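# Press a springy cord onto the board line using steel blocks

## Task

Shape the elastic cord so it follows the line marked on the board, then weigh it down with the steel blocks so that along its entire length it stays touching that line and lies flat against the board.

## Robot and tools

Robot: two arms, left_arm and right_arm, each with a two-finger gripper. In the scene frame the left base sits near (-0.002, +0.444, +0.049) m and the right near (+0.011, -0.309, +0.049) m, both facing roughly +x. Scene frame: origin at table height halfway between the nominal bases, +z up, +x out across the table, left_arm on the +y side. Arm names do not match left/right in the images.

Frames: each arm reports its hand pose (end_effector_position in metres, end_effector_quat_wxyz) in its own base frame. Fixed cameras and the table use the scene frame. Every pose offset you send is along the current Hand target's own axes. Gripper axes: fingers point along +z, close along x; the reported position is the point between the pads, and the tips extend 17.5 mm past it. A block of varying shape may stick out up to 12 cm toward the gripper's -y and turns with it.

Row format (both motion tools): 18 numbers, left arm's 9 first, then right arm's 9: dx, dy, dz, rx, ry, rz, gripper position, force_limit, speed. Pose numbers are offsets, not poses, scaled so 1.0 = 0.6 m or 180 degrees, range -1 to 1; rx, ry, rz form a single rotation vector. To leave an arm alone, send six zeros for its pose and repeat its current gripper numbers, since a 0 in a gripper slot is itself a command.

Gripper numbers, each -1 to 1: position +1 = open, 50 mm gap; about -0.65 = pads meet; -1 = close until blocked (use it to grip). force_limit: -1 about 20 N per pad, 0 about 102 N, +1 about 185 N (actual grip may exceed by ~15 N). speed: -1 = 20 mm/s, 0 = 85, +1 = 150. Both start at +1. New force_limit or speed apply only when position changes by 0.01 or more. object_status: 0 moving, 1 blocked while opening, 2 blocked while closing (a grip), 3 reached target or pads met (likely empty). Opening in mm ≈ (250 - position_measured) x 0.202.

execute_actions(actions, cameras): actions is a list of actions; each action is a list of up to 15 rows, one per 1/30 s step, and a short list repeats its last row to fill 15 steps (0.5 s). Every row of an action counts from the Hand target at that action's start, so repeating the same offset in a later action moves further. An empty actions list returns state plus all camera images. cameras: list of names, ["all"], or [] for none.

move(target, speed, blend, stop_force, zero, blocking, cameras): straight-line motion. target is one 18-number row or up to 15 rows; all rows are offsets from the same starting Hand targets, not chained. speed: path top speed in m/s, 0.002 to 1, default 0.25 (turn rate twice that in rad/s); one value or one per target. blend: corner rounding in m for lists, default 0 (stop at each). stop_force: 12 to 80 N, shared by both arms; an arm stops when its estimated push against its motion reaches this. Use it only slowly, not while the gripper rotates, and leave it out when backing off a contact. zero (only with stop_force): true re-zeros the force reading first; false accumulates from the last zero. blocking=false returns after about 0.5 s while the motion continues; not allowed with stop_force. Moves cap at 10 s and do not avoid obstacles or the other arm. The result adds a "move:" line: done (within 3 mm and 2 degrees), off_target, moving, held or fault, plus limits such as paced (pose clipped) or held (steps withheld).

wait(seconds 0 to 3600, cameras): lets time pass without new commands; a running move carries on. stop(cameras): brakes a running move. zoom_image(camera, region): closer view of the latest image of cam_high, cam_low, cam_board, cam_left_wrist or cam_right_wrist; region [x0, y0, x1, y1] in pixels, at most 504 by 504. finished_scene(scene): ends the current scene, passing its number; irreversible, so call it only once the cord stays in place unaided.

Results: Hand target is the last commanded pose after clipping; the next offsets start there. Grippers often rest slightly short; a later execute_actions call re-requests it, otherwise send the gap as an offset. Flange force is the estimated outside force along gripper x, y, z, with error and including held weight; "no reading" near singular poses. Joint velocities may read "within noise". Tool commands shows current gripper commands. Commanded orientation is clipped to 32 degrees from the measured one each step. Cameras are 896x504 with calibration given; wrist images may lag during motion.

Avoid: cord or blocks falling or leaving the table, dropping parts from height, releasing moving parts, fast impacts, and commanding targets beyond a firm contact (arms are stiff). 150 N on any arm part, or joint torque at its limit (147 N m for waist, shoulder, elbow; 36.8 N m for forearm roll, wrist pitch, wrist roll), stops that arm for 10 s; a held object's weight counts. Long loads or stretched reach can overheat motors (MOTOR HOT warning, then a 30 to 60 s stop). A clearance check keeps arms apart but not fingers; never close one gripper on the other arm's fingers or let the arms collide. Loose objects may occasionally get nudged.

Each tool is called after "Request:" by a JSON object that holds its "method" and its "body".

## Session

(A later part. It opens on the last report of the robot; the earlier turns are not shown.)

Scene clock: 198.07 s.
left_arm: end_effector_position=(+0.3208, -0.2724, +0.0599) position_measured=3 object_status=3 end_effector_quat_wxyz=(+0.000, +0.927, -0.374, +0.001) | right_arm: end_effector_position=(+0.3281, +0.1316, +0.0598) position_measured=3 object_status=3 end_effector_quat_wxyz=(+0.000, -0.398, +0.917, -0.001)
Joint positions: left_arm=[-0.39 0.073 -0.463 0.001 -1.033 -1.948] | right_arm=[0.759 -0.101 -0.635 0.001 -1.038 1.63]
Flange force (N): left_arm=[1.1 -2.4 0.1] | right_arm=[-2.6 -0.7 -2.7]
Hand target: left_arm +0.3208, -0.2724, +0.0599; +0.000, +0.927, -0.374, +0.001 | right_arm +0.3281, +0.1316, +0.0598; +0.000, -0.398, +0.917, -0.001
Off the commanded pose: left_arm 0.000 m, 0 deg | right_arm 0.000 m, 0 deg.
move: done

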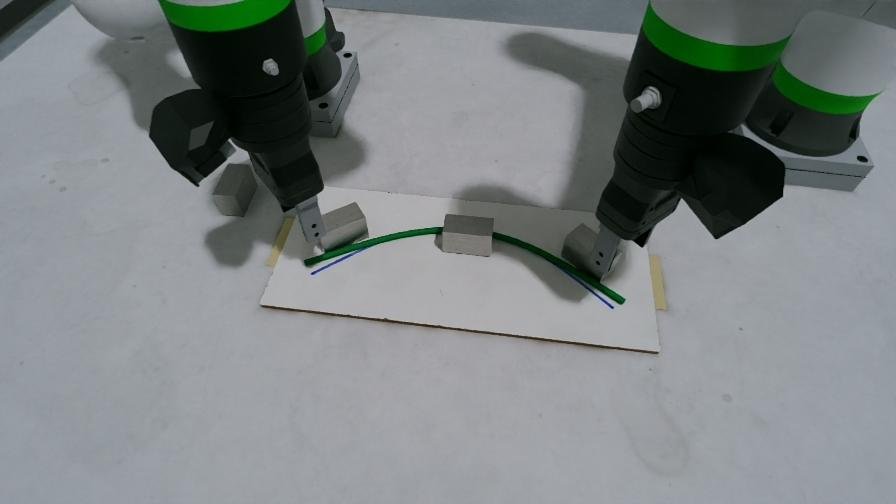

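Request:
{"method": "move", "body": {"target": [[-0.035,0.0824,0,0,0,-0.0272,1,-0.6,-0.3,0.0309,0.0912,0,0,0,0.0472,1,-0.6,-0.3],[-0.035,0.0824,0.1165,0,0,-0.0272,1,-0.6,-0.3,0.0309,0.0912,0.1163,0,0,0.0472,1,-0.6,-0.3],[-0.035,0.0824,0.1165,0,0,-0.0272,-1,-0.6,-0.6,0.0309,0.0912,0.1163,0,0,0.0472,-1,-0.6,-0.6]], "speed": [0.2,0.1,0.1]}}

Request:
{"method": "move", "body": {"target": [0.0142,0,0,0,0,0,-1,-0.6,-0.6,-0.0158,0,0,0,0,0,-1,-0.6,-0.6], "speed": 0.02, "cameras": ["cam_board","cam_left_wrist","cam_right_wrist"]}}

Request:
{"method": "zoom_image", "body": {"camera": "cam_board", "region": [290, 190, 470, 290]}}

Request:
{"method": "zoom_image", "body": {"camera": "cam_board", "region": [450, 200, 640, 320]}}

Scene clock: 207.37 s.
left_arm: end_effector_position=(+0.2715, -0.2935, -0.0100) position_measured=104 object_status=2 end_effector_quat_wxyz=(+0.000, +0.943, -0.334, +0.001) | right_arm: end_effector_position=(+0.2755, +0.1554, -0.0100) position_measured=104 object_status=2 end_effector_quat_wxyz=(+0.000, -0.329, +0.944, -0.001)
Joint positions: left_arm=[-0.493 0.139 -0.59 0 -0.84 -1.759] | right_arm=[0.938 -0.072 -0.811 0.001 -0.833 1.302]
Flange force (N): left_arm=[-2.0 -3.1 -3.2] | right_arm=[-1.5 0.8 -3.6]
Hand target: left_arm +0.2715, -0.2935, -0.0100; +0.000, +0.943, -0.334, +0.001 | right_arm +0.2755, +0.1554, -0.0100; +0.000, -0.329, +0.944, -0.001
Off the commanded pose: left_arm 0.000 m, 0 deg | right_arm 0.000 m, 0 deg.
move: done

Scene clock: 208.10 s.
left_arm: end_effector_position=(+0.2781, -0.2989, -0.0100) position_measured=104 object_status=2 end_effector_quat_wxyz=(+0.000, +0.943, -0.334, +0.001) | right_arm: end_effector_position=(+0.2829, +0.1613, -0.0100) position_measured=104 object_status=2 end_effector_quat_wxyz=(+0.000, -0.329, +0.944, -0.001)
Joint positions: left_arm=[-0.497 0.159 -0.567 0 -0.843 -1.755] | right_arm=[0.93 -0.045 -0.786 0.001 -0.831 1.31]
Flange force (N): left_arm=[0.7 -2.4 6.1] | right_arm=[-1.8 0.1 2.9]
Hand target: left_arm +0.2781, -0.2989, -0.0100; +0.000, +0.943, -0.334, +0.001 | right_arm +0.2829, +0.1613, -0.0100; +0.000, -0.329, +0.944, -0.001
Off the commanded pose: left_arm 0.000 m, 0 deg | right_arm 0.000 m, 0 deg.
move: done
cam_left_wrist: T_world_to_cam=[[0.772, -0.63519, 0.02347, -0.39799], [-0.60192, -0.71871, 0.34806, -0.0296], [-0.20422, -0.28283, -0.93718, 0.09203]] pos_world=[0.30823, -0.24804, 0.10589]
cam_right_wrist: T_world_to_cam=[[-0.77292, -0.63443, -0.00987, 0.33052], [-0.59976, 0.72544, 0.33767, 0.07068], [-0.20706, 0.26691, -0.94121, 0.13684]] pos_world=[0.32619, 0.12189, 0.10819]

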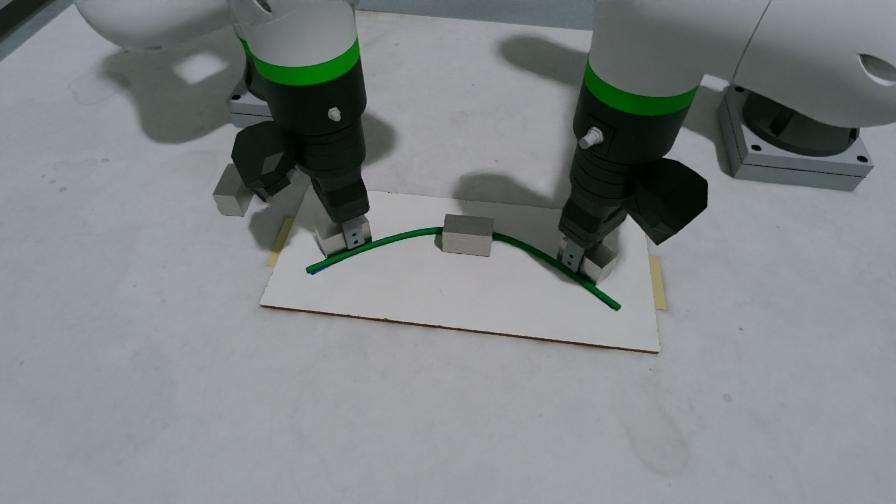

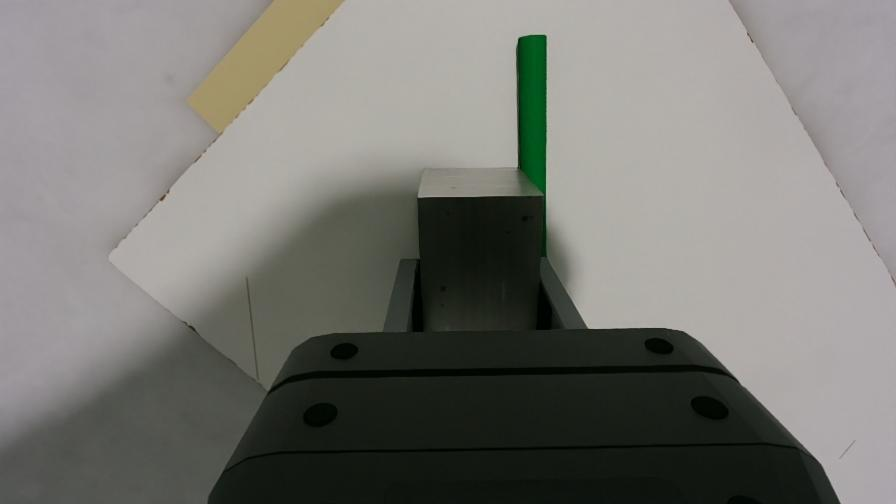

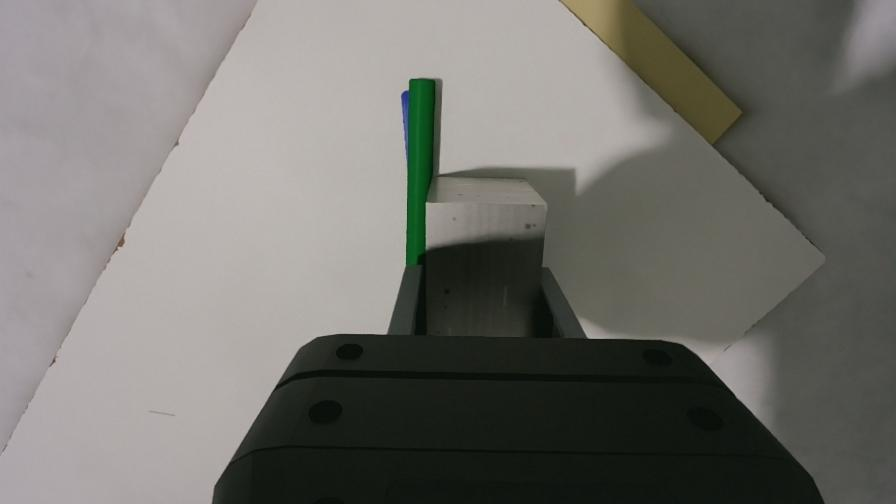

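Scaled by 2.800 from the camera's image (finer frame: 1280x720).

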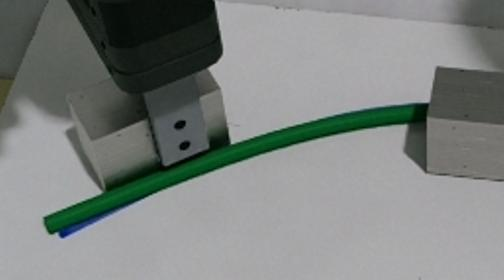

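Scaled by 2.653 from the camera's image (finer frame: 1280x720).

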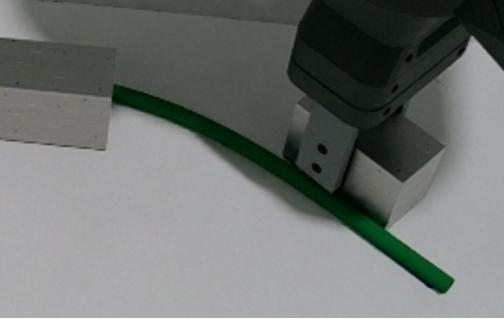

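Request:
{"method": "move", "body": {"target": [0,0,0,0,0,0,-1,-0.6,-0.6,-0.0038,0,0,0,0,0,-1,-0.6,-0.6], "speed": 0.02}}

Request:
{"method": "move", "body": {"target": [[0,0,0,0,0,0,1,-0.6,-0.6,0,0,0,0,0,0,1,-0.6,-0.6],[0,0,-0.16,0,0,0,1,-0.6,-0.6,0,0,-0.16,0,0,0,1,-0.6,-0.6],[0,0,-0.16,0,0,0,1,-0.6,-0.6,0.259,-0.22,-0.2,0,0,0,1,-0.6,-0.6],[0.1467,0.1965,-0.16,0,0,-0.2272,1,-0.6,-0.6,0.259,-0.22,-0.2,0,0,0,1,-0.6,-0.6],[0.1467,0.1965,-0.0008,0,0,-0.2272,1,-0.6,-0.6,0.259,-0.22,-0.2,0,0,0,1,-0.6,-0.6],[0.1467,0.1965,-0.0008,0,0,-0.2272,-1,-0.6,-0.6,0.259,-0.22,-0.2,0,0,0,1,-0.6,-0.6]], "speed": [0.1,0.2,0.3,0.25,0.12,0.1], "blend": [0,0.02,0.02,0.02,0,0], "cameras": ["cam_board","cam_left_wrist"]}}

Request:
{"method": "zoom_image", "body": {"camera": "cam_left_wrist", "region": [320, 0, 640, 330]}}

Scene clock: 221.23 s.
left_arm: end_effector_position=(+0.2781, -0.2989, -0.0100) position_measured=104 object_status=2 end_effector_quat_wxyz=(+0.000, +0.943, -0.334, +0.001) | right_arm: end_effector_position=(+0.2847, +0.1627, -0.0101) position_measured=104 object_status=2 end_effector_quat_wxyz=(+0.000, -0.329, +0.944, -0.001)
Joint positions: left_arm=[-0.497 0.159 -0.567 0 -0.843 -1.755] | right_arm=[0.928 -0.039 -0.78 0.001 -0.831 1.312]
Flange force (N): left_arm=[0.0 -2.1 5.7] | right_arm=[-1.8 -0.2 2.7]
Hand target: left_arm +0.2781, -0.2989, -0.0100; +0.000, +0.943, -0.334, +0.001 | right_arm +0.2847, +0.1627, -0.0100; +0.000, -0.329, +0.944, -0.001
Off the commanded pose: left_arm 0.000 m, 0 deg | right_arm 0.000 m, 0 deg.
move: done

Scene clock: 226.47 s.
left_arm: end_effector_position=(+0.2722, -0.4459, -0.0094) position_measured=104 object_status=2 end_effector_quat_wxyz=(+0.001, +1.000, +0.016, +0.001) | right_arm: end_effector_position=(+0.2449, -0.0371, +0.1103) position_measured=3 object_status=3 end_effector_quat_wxyz=(+0.000, -0.329, +0.944, -0.001)
Joint positions: left_arm=[-0.771 0.403 -0.238 0 -0.928 -0.767] | right_arm=[0.404 -0.519 -0.793 0.002 -1.297 1.836]
Flange force (N): left_arm=[1.6 -1.7 -1.2] | right_arm=[-1.9 -1.6 -2.8]
Hand target: left_arm +0.2723, -0.4459, -0.0094; +0.001, +1.000, +0.016, +0.001 | right_arm +0.2449, -0.0371, +0.1103; +0.000, -0.329, +0.944, -0.001
Off the commanded pose: left_arm 0.000 m, 0 deg | right_arm 0.000 m, 0 deg.
move: done
cam_left_wrist: T_world_to_cam=[[0.99941, 0.02528, 0.02305, -0.25433], [0.01565, -0.93697, 0.34906, -0.40441], [0.03043, -0.34849, -0.93682, -0.04337]] pos_world=[0.26183, -0.3876, 0.10639]

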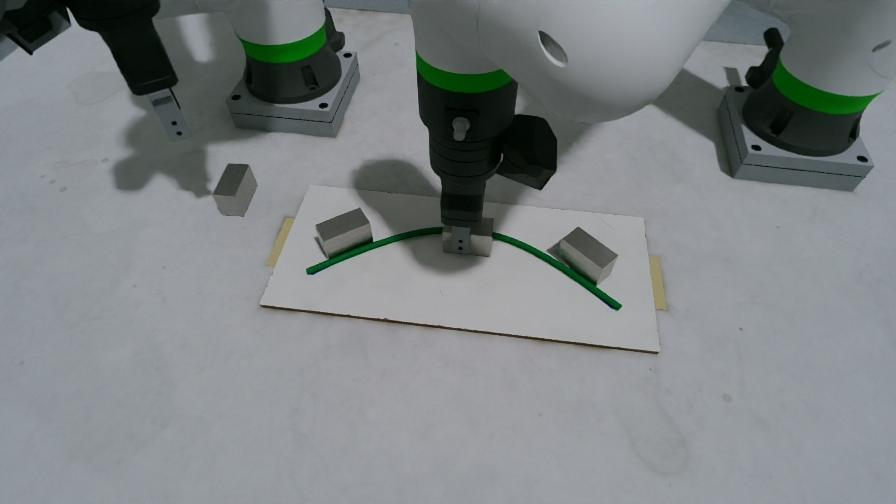

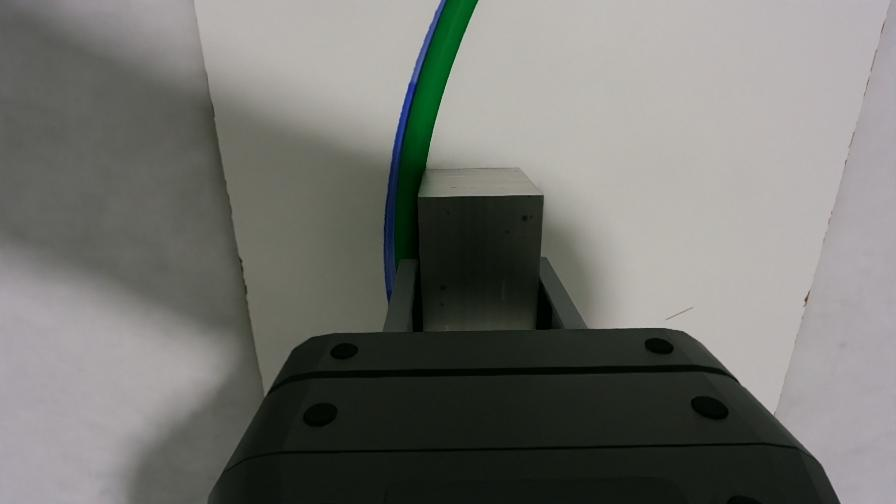

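Scaled by 1.527 from the camera's image (finer frame: 1280x720).

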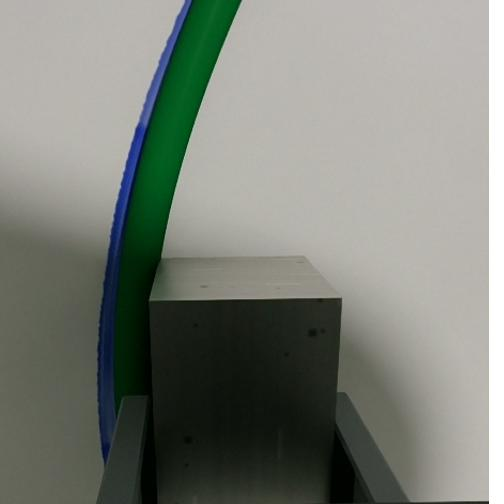

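Request:
{"method": "move", "body": {"target": [-0.0073,0,0,0,0,0,-1,-0.6,-0.6,0,0,0,0,0,0,1,-0.6,-0.6], "speed": 0.02}}

Request:
{"method": "move", "body": {"target": [[0,0,0,0,0,0,1,-0.6,-0.6,0,0,0,0,0,0,1,-0.6,-0.6],[0,0,-0.16,0,0,0,1,-0.6,-0.6,0,0,-0.1,0,0,0,1,-0.6,-0.6],[0.0167,-0.2667,-0.18,0,0,0,1,-0.6,-0.6,-0.1,0.12,-0.12,0,0,0,1,-0.6,-0.6]], "speed": [0.1,0.2,0.25], "blend": [0,0.02,0], "cameras": ["cam_board","cam_left_wrist","cam_right_wrist"]}}

Request:
{"method": "zoom_image", "body": {"camera": "cam_board", "region": [290, 190, 470, 290]}}

Request:
{"method": "zoom_image", "body": {"camera": "cam_board", "region": [450, 200, 640, 320]}}

Request:
{"method": "zoom_image", "body": {"camera": "cam_left_wrist", "region": [400, 100, 640, 340]}}

Request:
{"method": "zoom_image", "body": {"camera": "cam_right_wrist", "region": [250, 150, 450, 350]}}

Scene clock: 233.50 s.
left_arm: end_effector_position=(+0.2679, -0.4460, -0.0094) position_measured=104 object_status=2 end_effector_quat_wxyz=(+0.001, +1.000, +0.016, +0.001) | right_arm: end_effector_position=(+0.2449, -0.0371, +0.1103) position_measured=3 object_status=3 end_effector_quat_wxyz=(+0.000, -0.329, +0.944, -0.001)
Joint positions: left_arm=[-0.777 0.398 -0.244 0 -0.926 -0.761] | right_arm=[0.404 -0.519 -0.793 0.002 -1.297 1.836]
Flange force (N): left_arm=[5.0 2.1 2.4] | right_arm=[-1.6 -0.9 -3.0]
Hand target: left_arm +0.2679, -0.4460, -0.0094; +0.001, +1.000, +0.016, +0.001 | right_arm +0.2449, -0.0371, +0.1103; +0.000, -0.329, +0.944, -0.001
Off the commanded pose: left_arm 0.000 m, 0 deg | right_arm 0.000 m, 0 deg.
move: done

Scene clock: 235.80 s.
left_arm: end_effector_position=(+0.2725, -0.2856, +0.0984) position_measured=3 object_status=3 end_effector_quat_wxyz=(+0.001, +1.000, +0.016, +0.001) | right_arm: end_effector_position=(+0.2472, +0.0567, +0.1822) position_measured=3 object_status=3 end_effector_quat_wxyz=(+0.000, -0.329, +0.944, -0.001)
Joint positions: left_arm=[-0.473 -0.043 -0.479 0 -1.133 -1.065] | right_arm=[0.765 -0.538 -0.633 0.001 -1.477 1.476]
Flange force (N): left_arm=[2.8 -1.8 0.1] | right_arm=[-2.2 -1.1 -3.3]
Hand target: left_arm +0.2725, -0.2856, +0.0984; +0.001, +1.000, +0.016, +0.001 | right_arm +0.2472, +0.0567, +0.1821; +0.000, -0.329, +0.944, -0.001
Off the commanded pose: left_arm 0.000 m, 0 deg | right_arm 0.000 m, 0 deg.
move: done
cam_left_wrist: T_world_to_cam=[[0.99942, 0.02525, 0.02296, -0.26106], [0.01565, -0.93697, 0.34906, -0.29194], [0.03033, -0.34849, -0.93682, 0.11346]] pos_world=[0.26203, -0.2274, 0.21419]
cam_right_wrist: T_world_to_cam=[[-0.77294, -0.6344, -0.00994, 0.23855], [-0.59978, 0.72546, 0.33761, 0.0602], [-0.20697, 0.26691, -0.94123, 0.33821]] pos_world=[0.29049, 0.01739, 0.30039]

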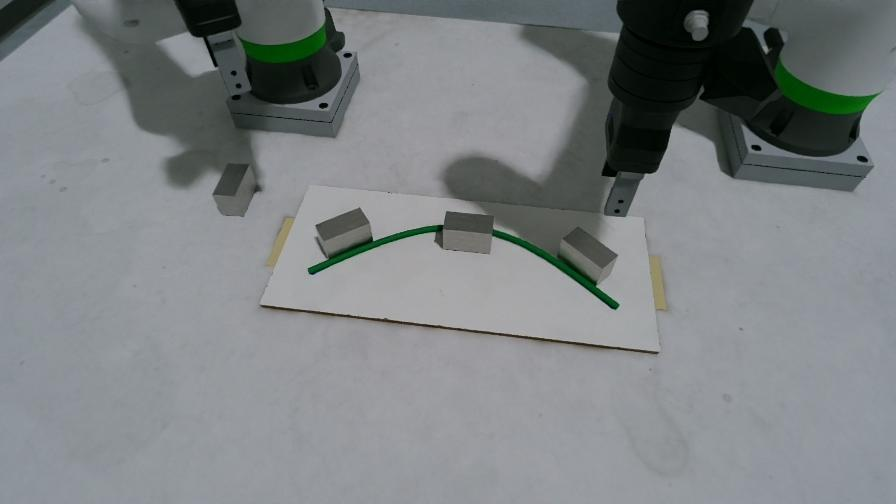

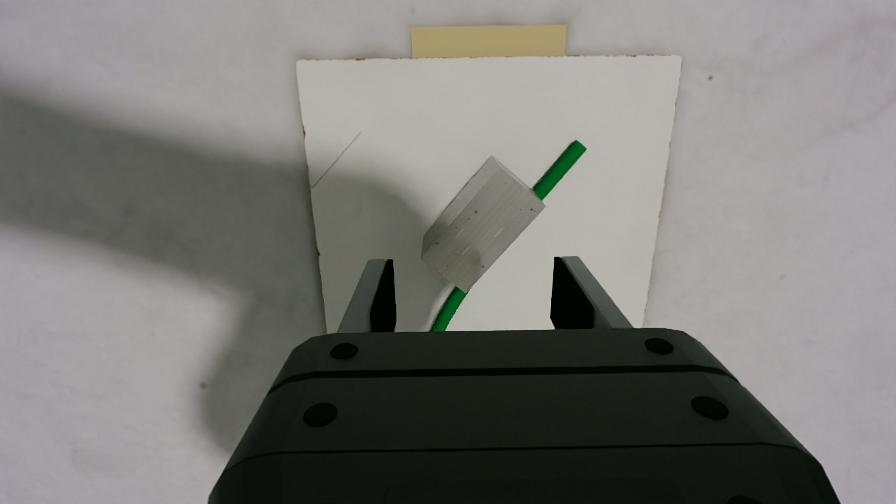

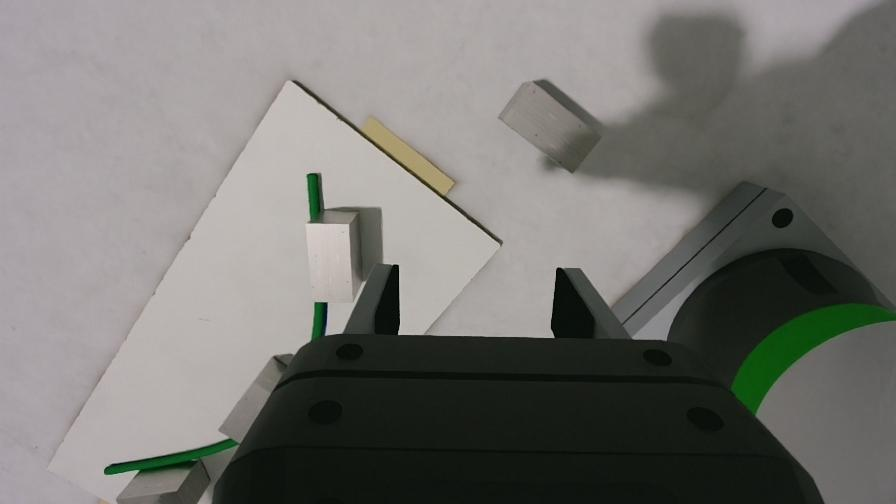

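Scaled by 2.800 from the camera's image (finer frame: 1280x720).

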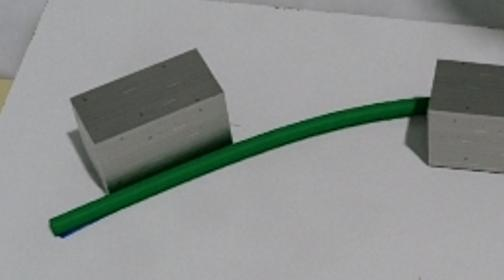

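Scaled by 2.653 from the camera's image (finer frame: 1280x720).

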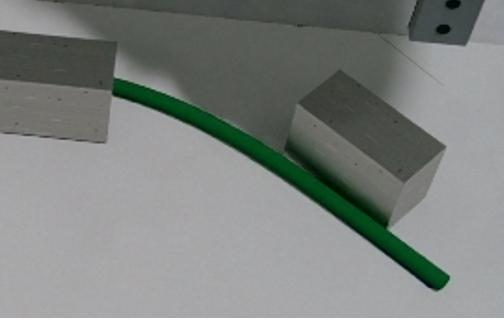

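Scaled by 2.100 from the camera's image (finer frame: 1280x720).

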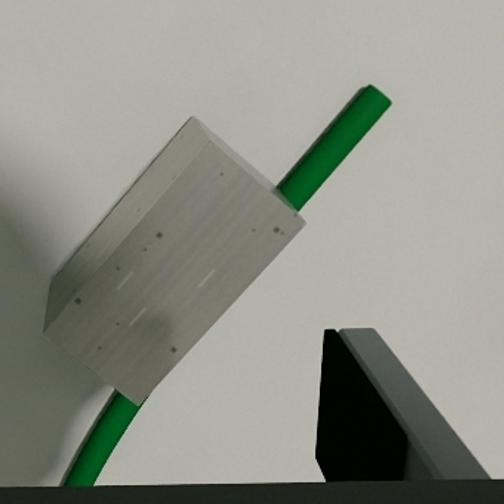

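Scaled by 2.520 from the camera's image (finer frame: 1280x720).

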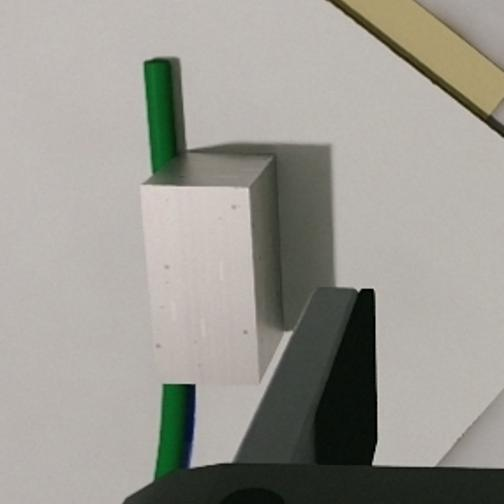

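Request:
{"method": "move", "body": {"target": [[0,0,0,0,0,0,1,-0.6,-0.6,-0.1587,0.0997,0.12,0,0,0,1,-0.6,-0.6],[0,0,0,0,0,0,1,-0.6,-0.6,-0.1587,0.0997,0.3203,0,0,0,1,-0.6,-0.6],[0,0,0,0,0,0,1,-0.6,-0.6,-0.1587,0.0997,0.3203,0,0,0,-1,-0.6,-0.6],[0,0,0,0,0,0,1,-0.6,-0.6,-0.1587,0.0997,0.3203,0,0,-0.0194,-1,-0.6,-0.6],[0,0,0,0,0,0,1,-0.6,-0.6,-0.1587,0.0997,0.3203,0,0,-0.0194,1,-0.6,-0.6],[0,0,0,0,0,0,1,-0.6,-0.6,-0.1587,0.0997,0.1,0,0,-0.0194,1,-0.6,-0.6]], "speed": [0.25,0.12,0.02,0.02,0.02,0.15], "blend": [0.02,0,0,0,0,0], "cameras": ["cam_board","cam_right_wrist"]}}

Request:
{"method": "zoom_image", "body": {"camera": "cam_board", "region": [290, 190, 470, 290]}}

Request:
{"method": "zoom_image", "body": {"camera": "cam_right_wrist", "region": [350, 80, 600, 330]}}

Scene clock: 253.23 s.
left_arm: end_effector_position=(+0.2725, -0.2856, +0.0984) position_measured=3 object_status=3 end_effector_quat_wxyz=(+0.001, +1.000, +0.016, +0.001) | right_arm: end_effector_position=(+0.2847, +0.1626, +0.1219) position_measured=3 object_status=3 end_effector_quat_wxyz=(+0.000, -0.358, +0.934, -0.001)
Joint positions: left_arm=[-0.473 -0.043 -0.479 0 -1.133 -1.065] | right_arm=[0.928 -0.255 -0.6 0.001 -1.227 1.374]
Flange force (N): left_arm=[2.0 -1.8 0.4] | right_arm=[-2.0 0.8 -2.9]
Hand target: left_arm +0.2725, -0.2856, +0.0984; +0.001, +1.000, +0.016, +0.001 | right_arm +0.2847, +0.1626, +0.1220; +0.000, -0.358, +0.934, -0.001
Off the commanded pose: left_arm 0.000 m, 0 deg | right_arm 0.000 m, 0 deg.
move: done
cam_right_wrist: T_world_to_cam=[[-0.73272, -0.68046, -0.00968, 0.33005], [-0.6429, 0.68746, 0.33775, 0.04462], [-0.22317, 0.2537, -0.94119, 0.26781]] pos_world=[0.33029, 0.12597, 0.24019]

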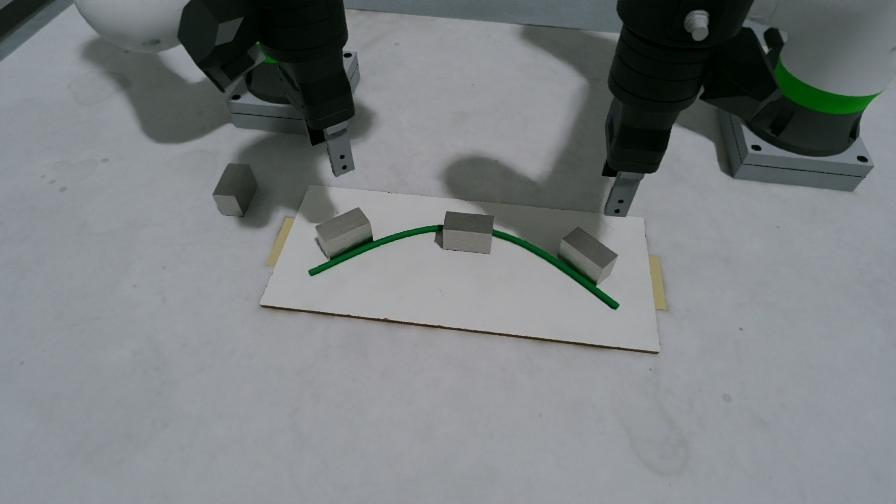

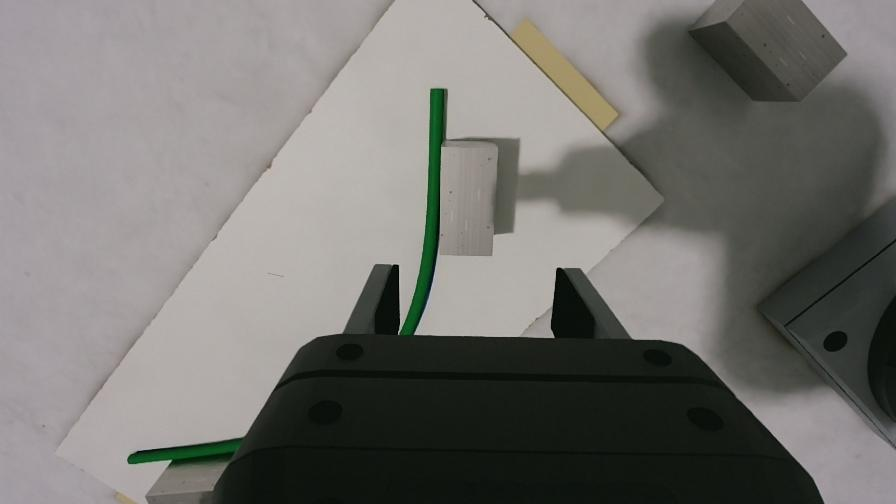

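Scaled by 2.800 from the camera's image (finer frame: 1280x720).

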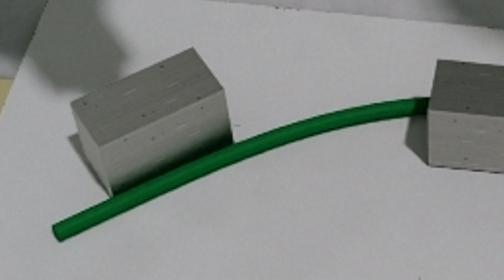

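Scaled by 2.016 from the camera's image (finer frame: 1280x720).

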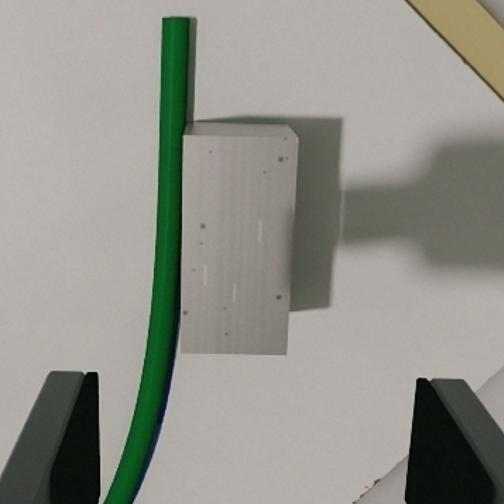

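Comparable to the accepted scene 1 state.

Request:
{"method": "finished_scene", "body": {"scene": 2}}

The scene is finished: the task was done.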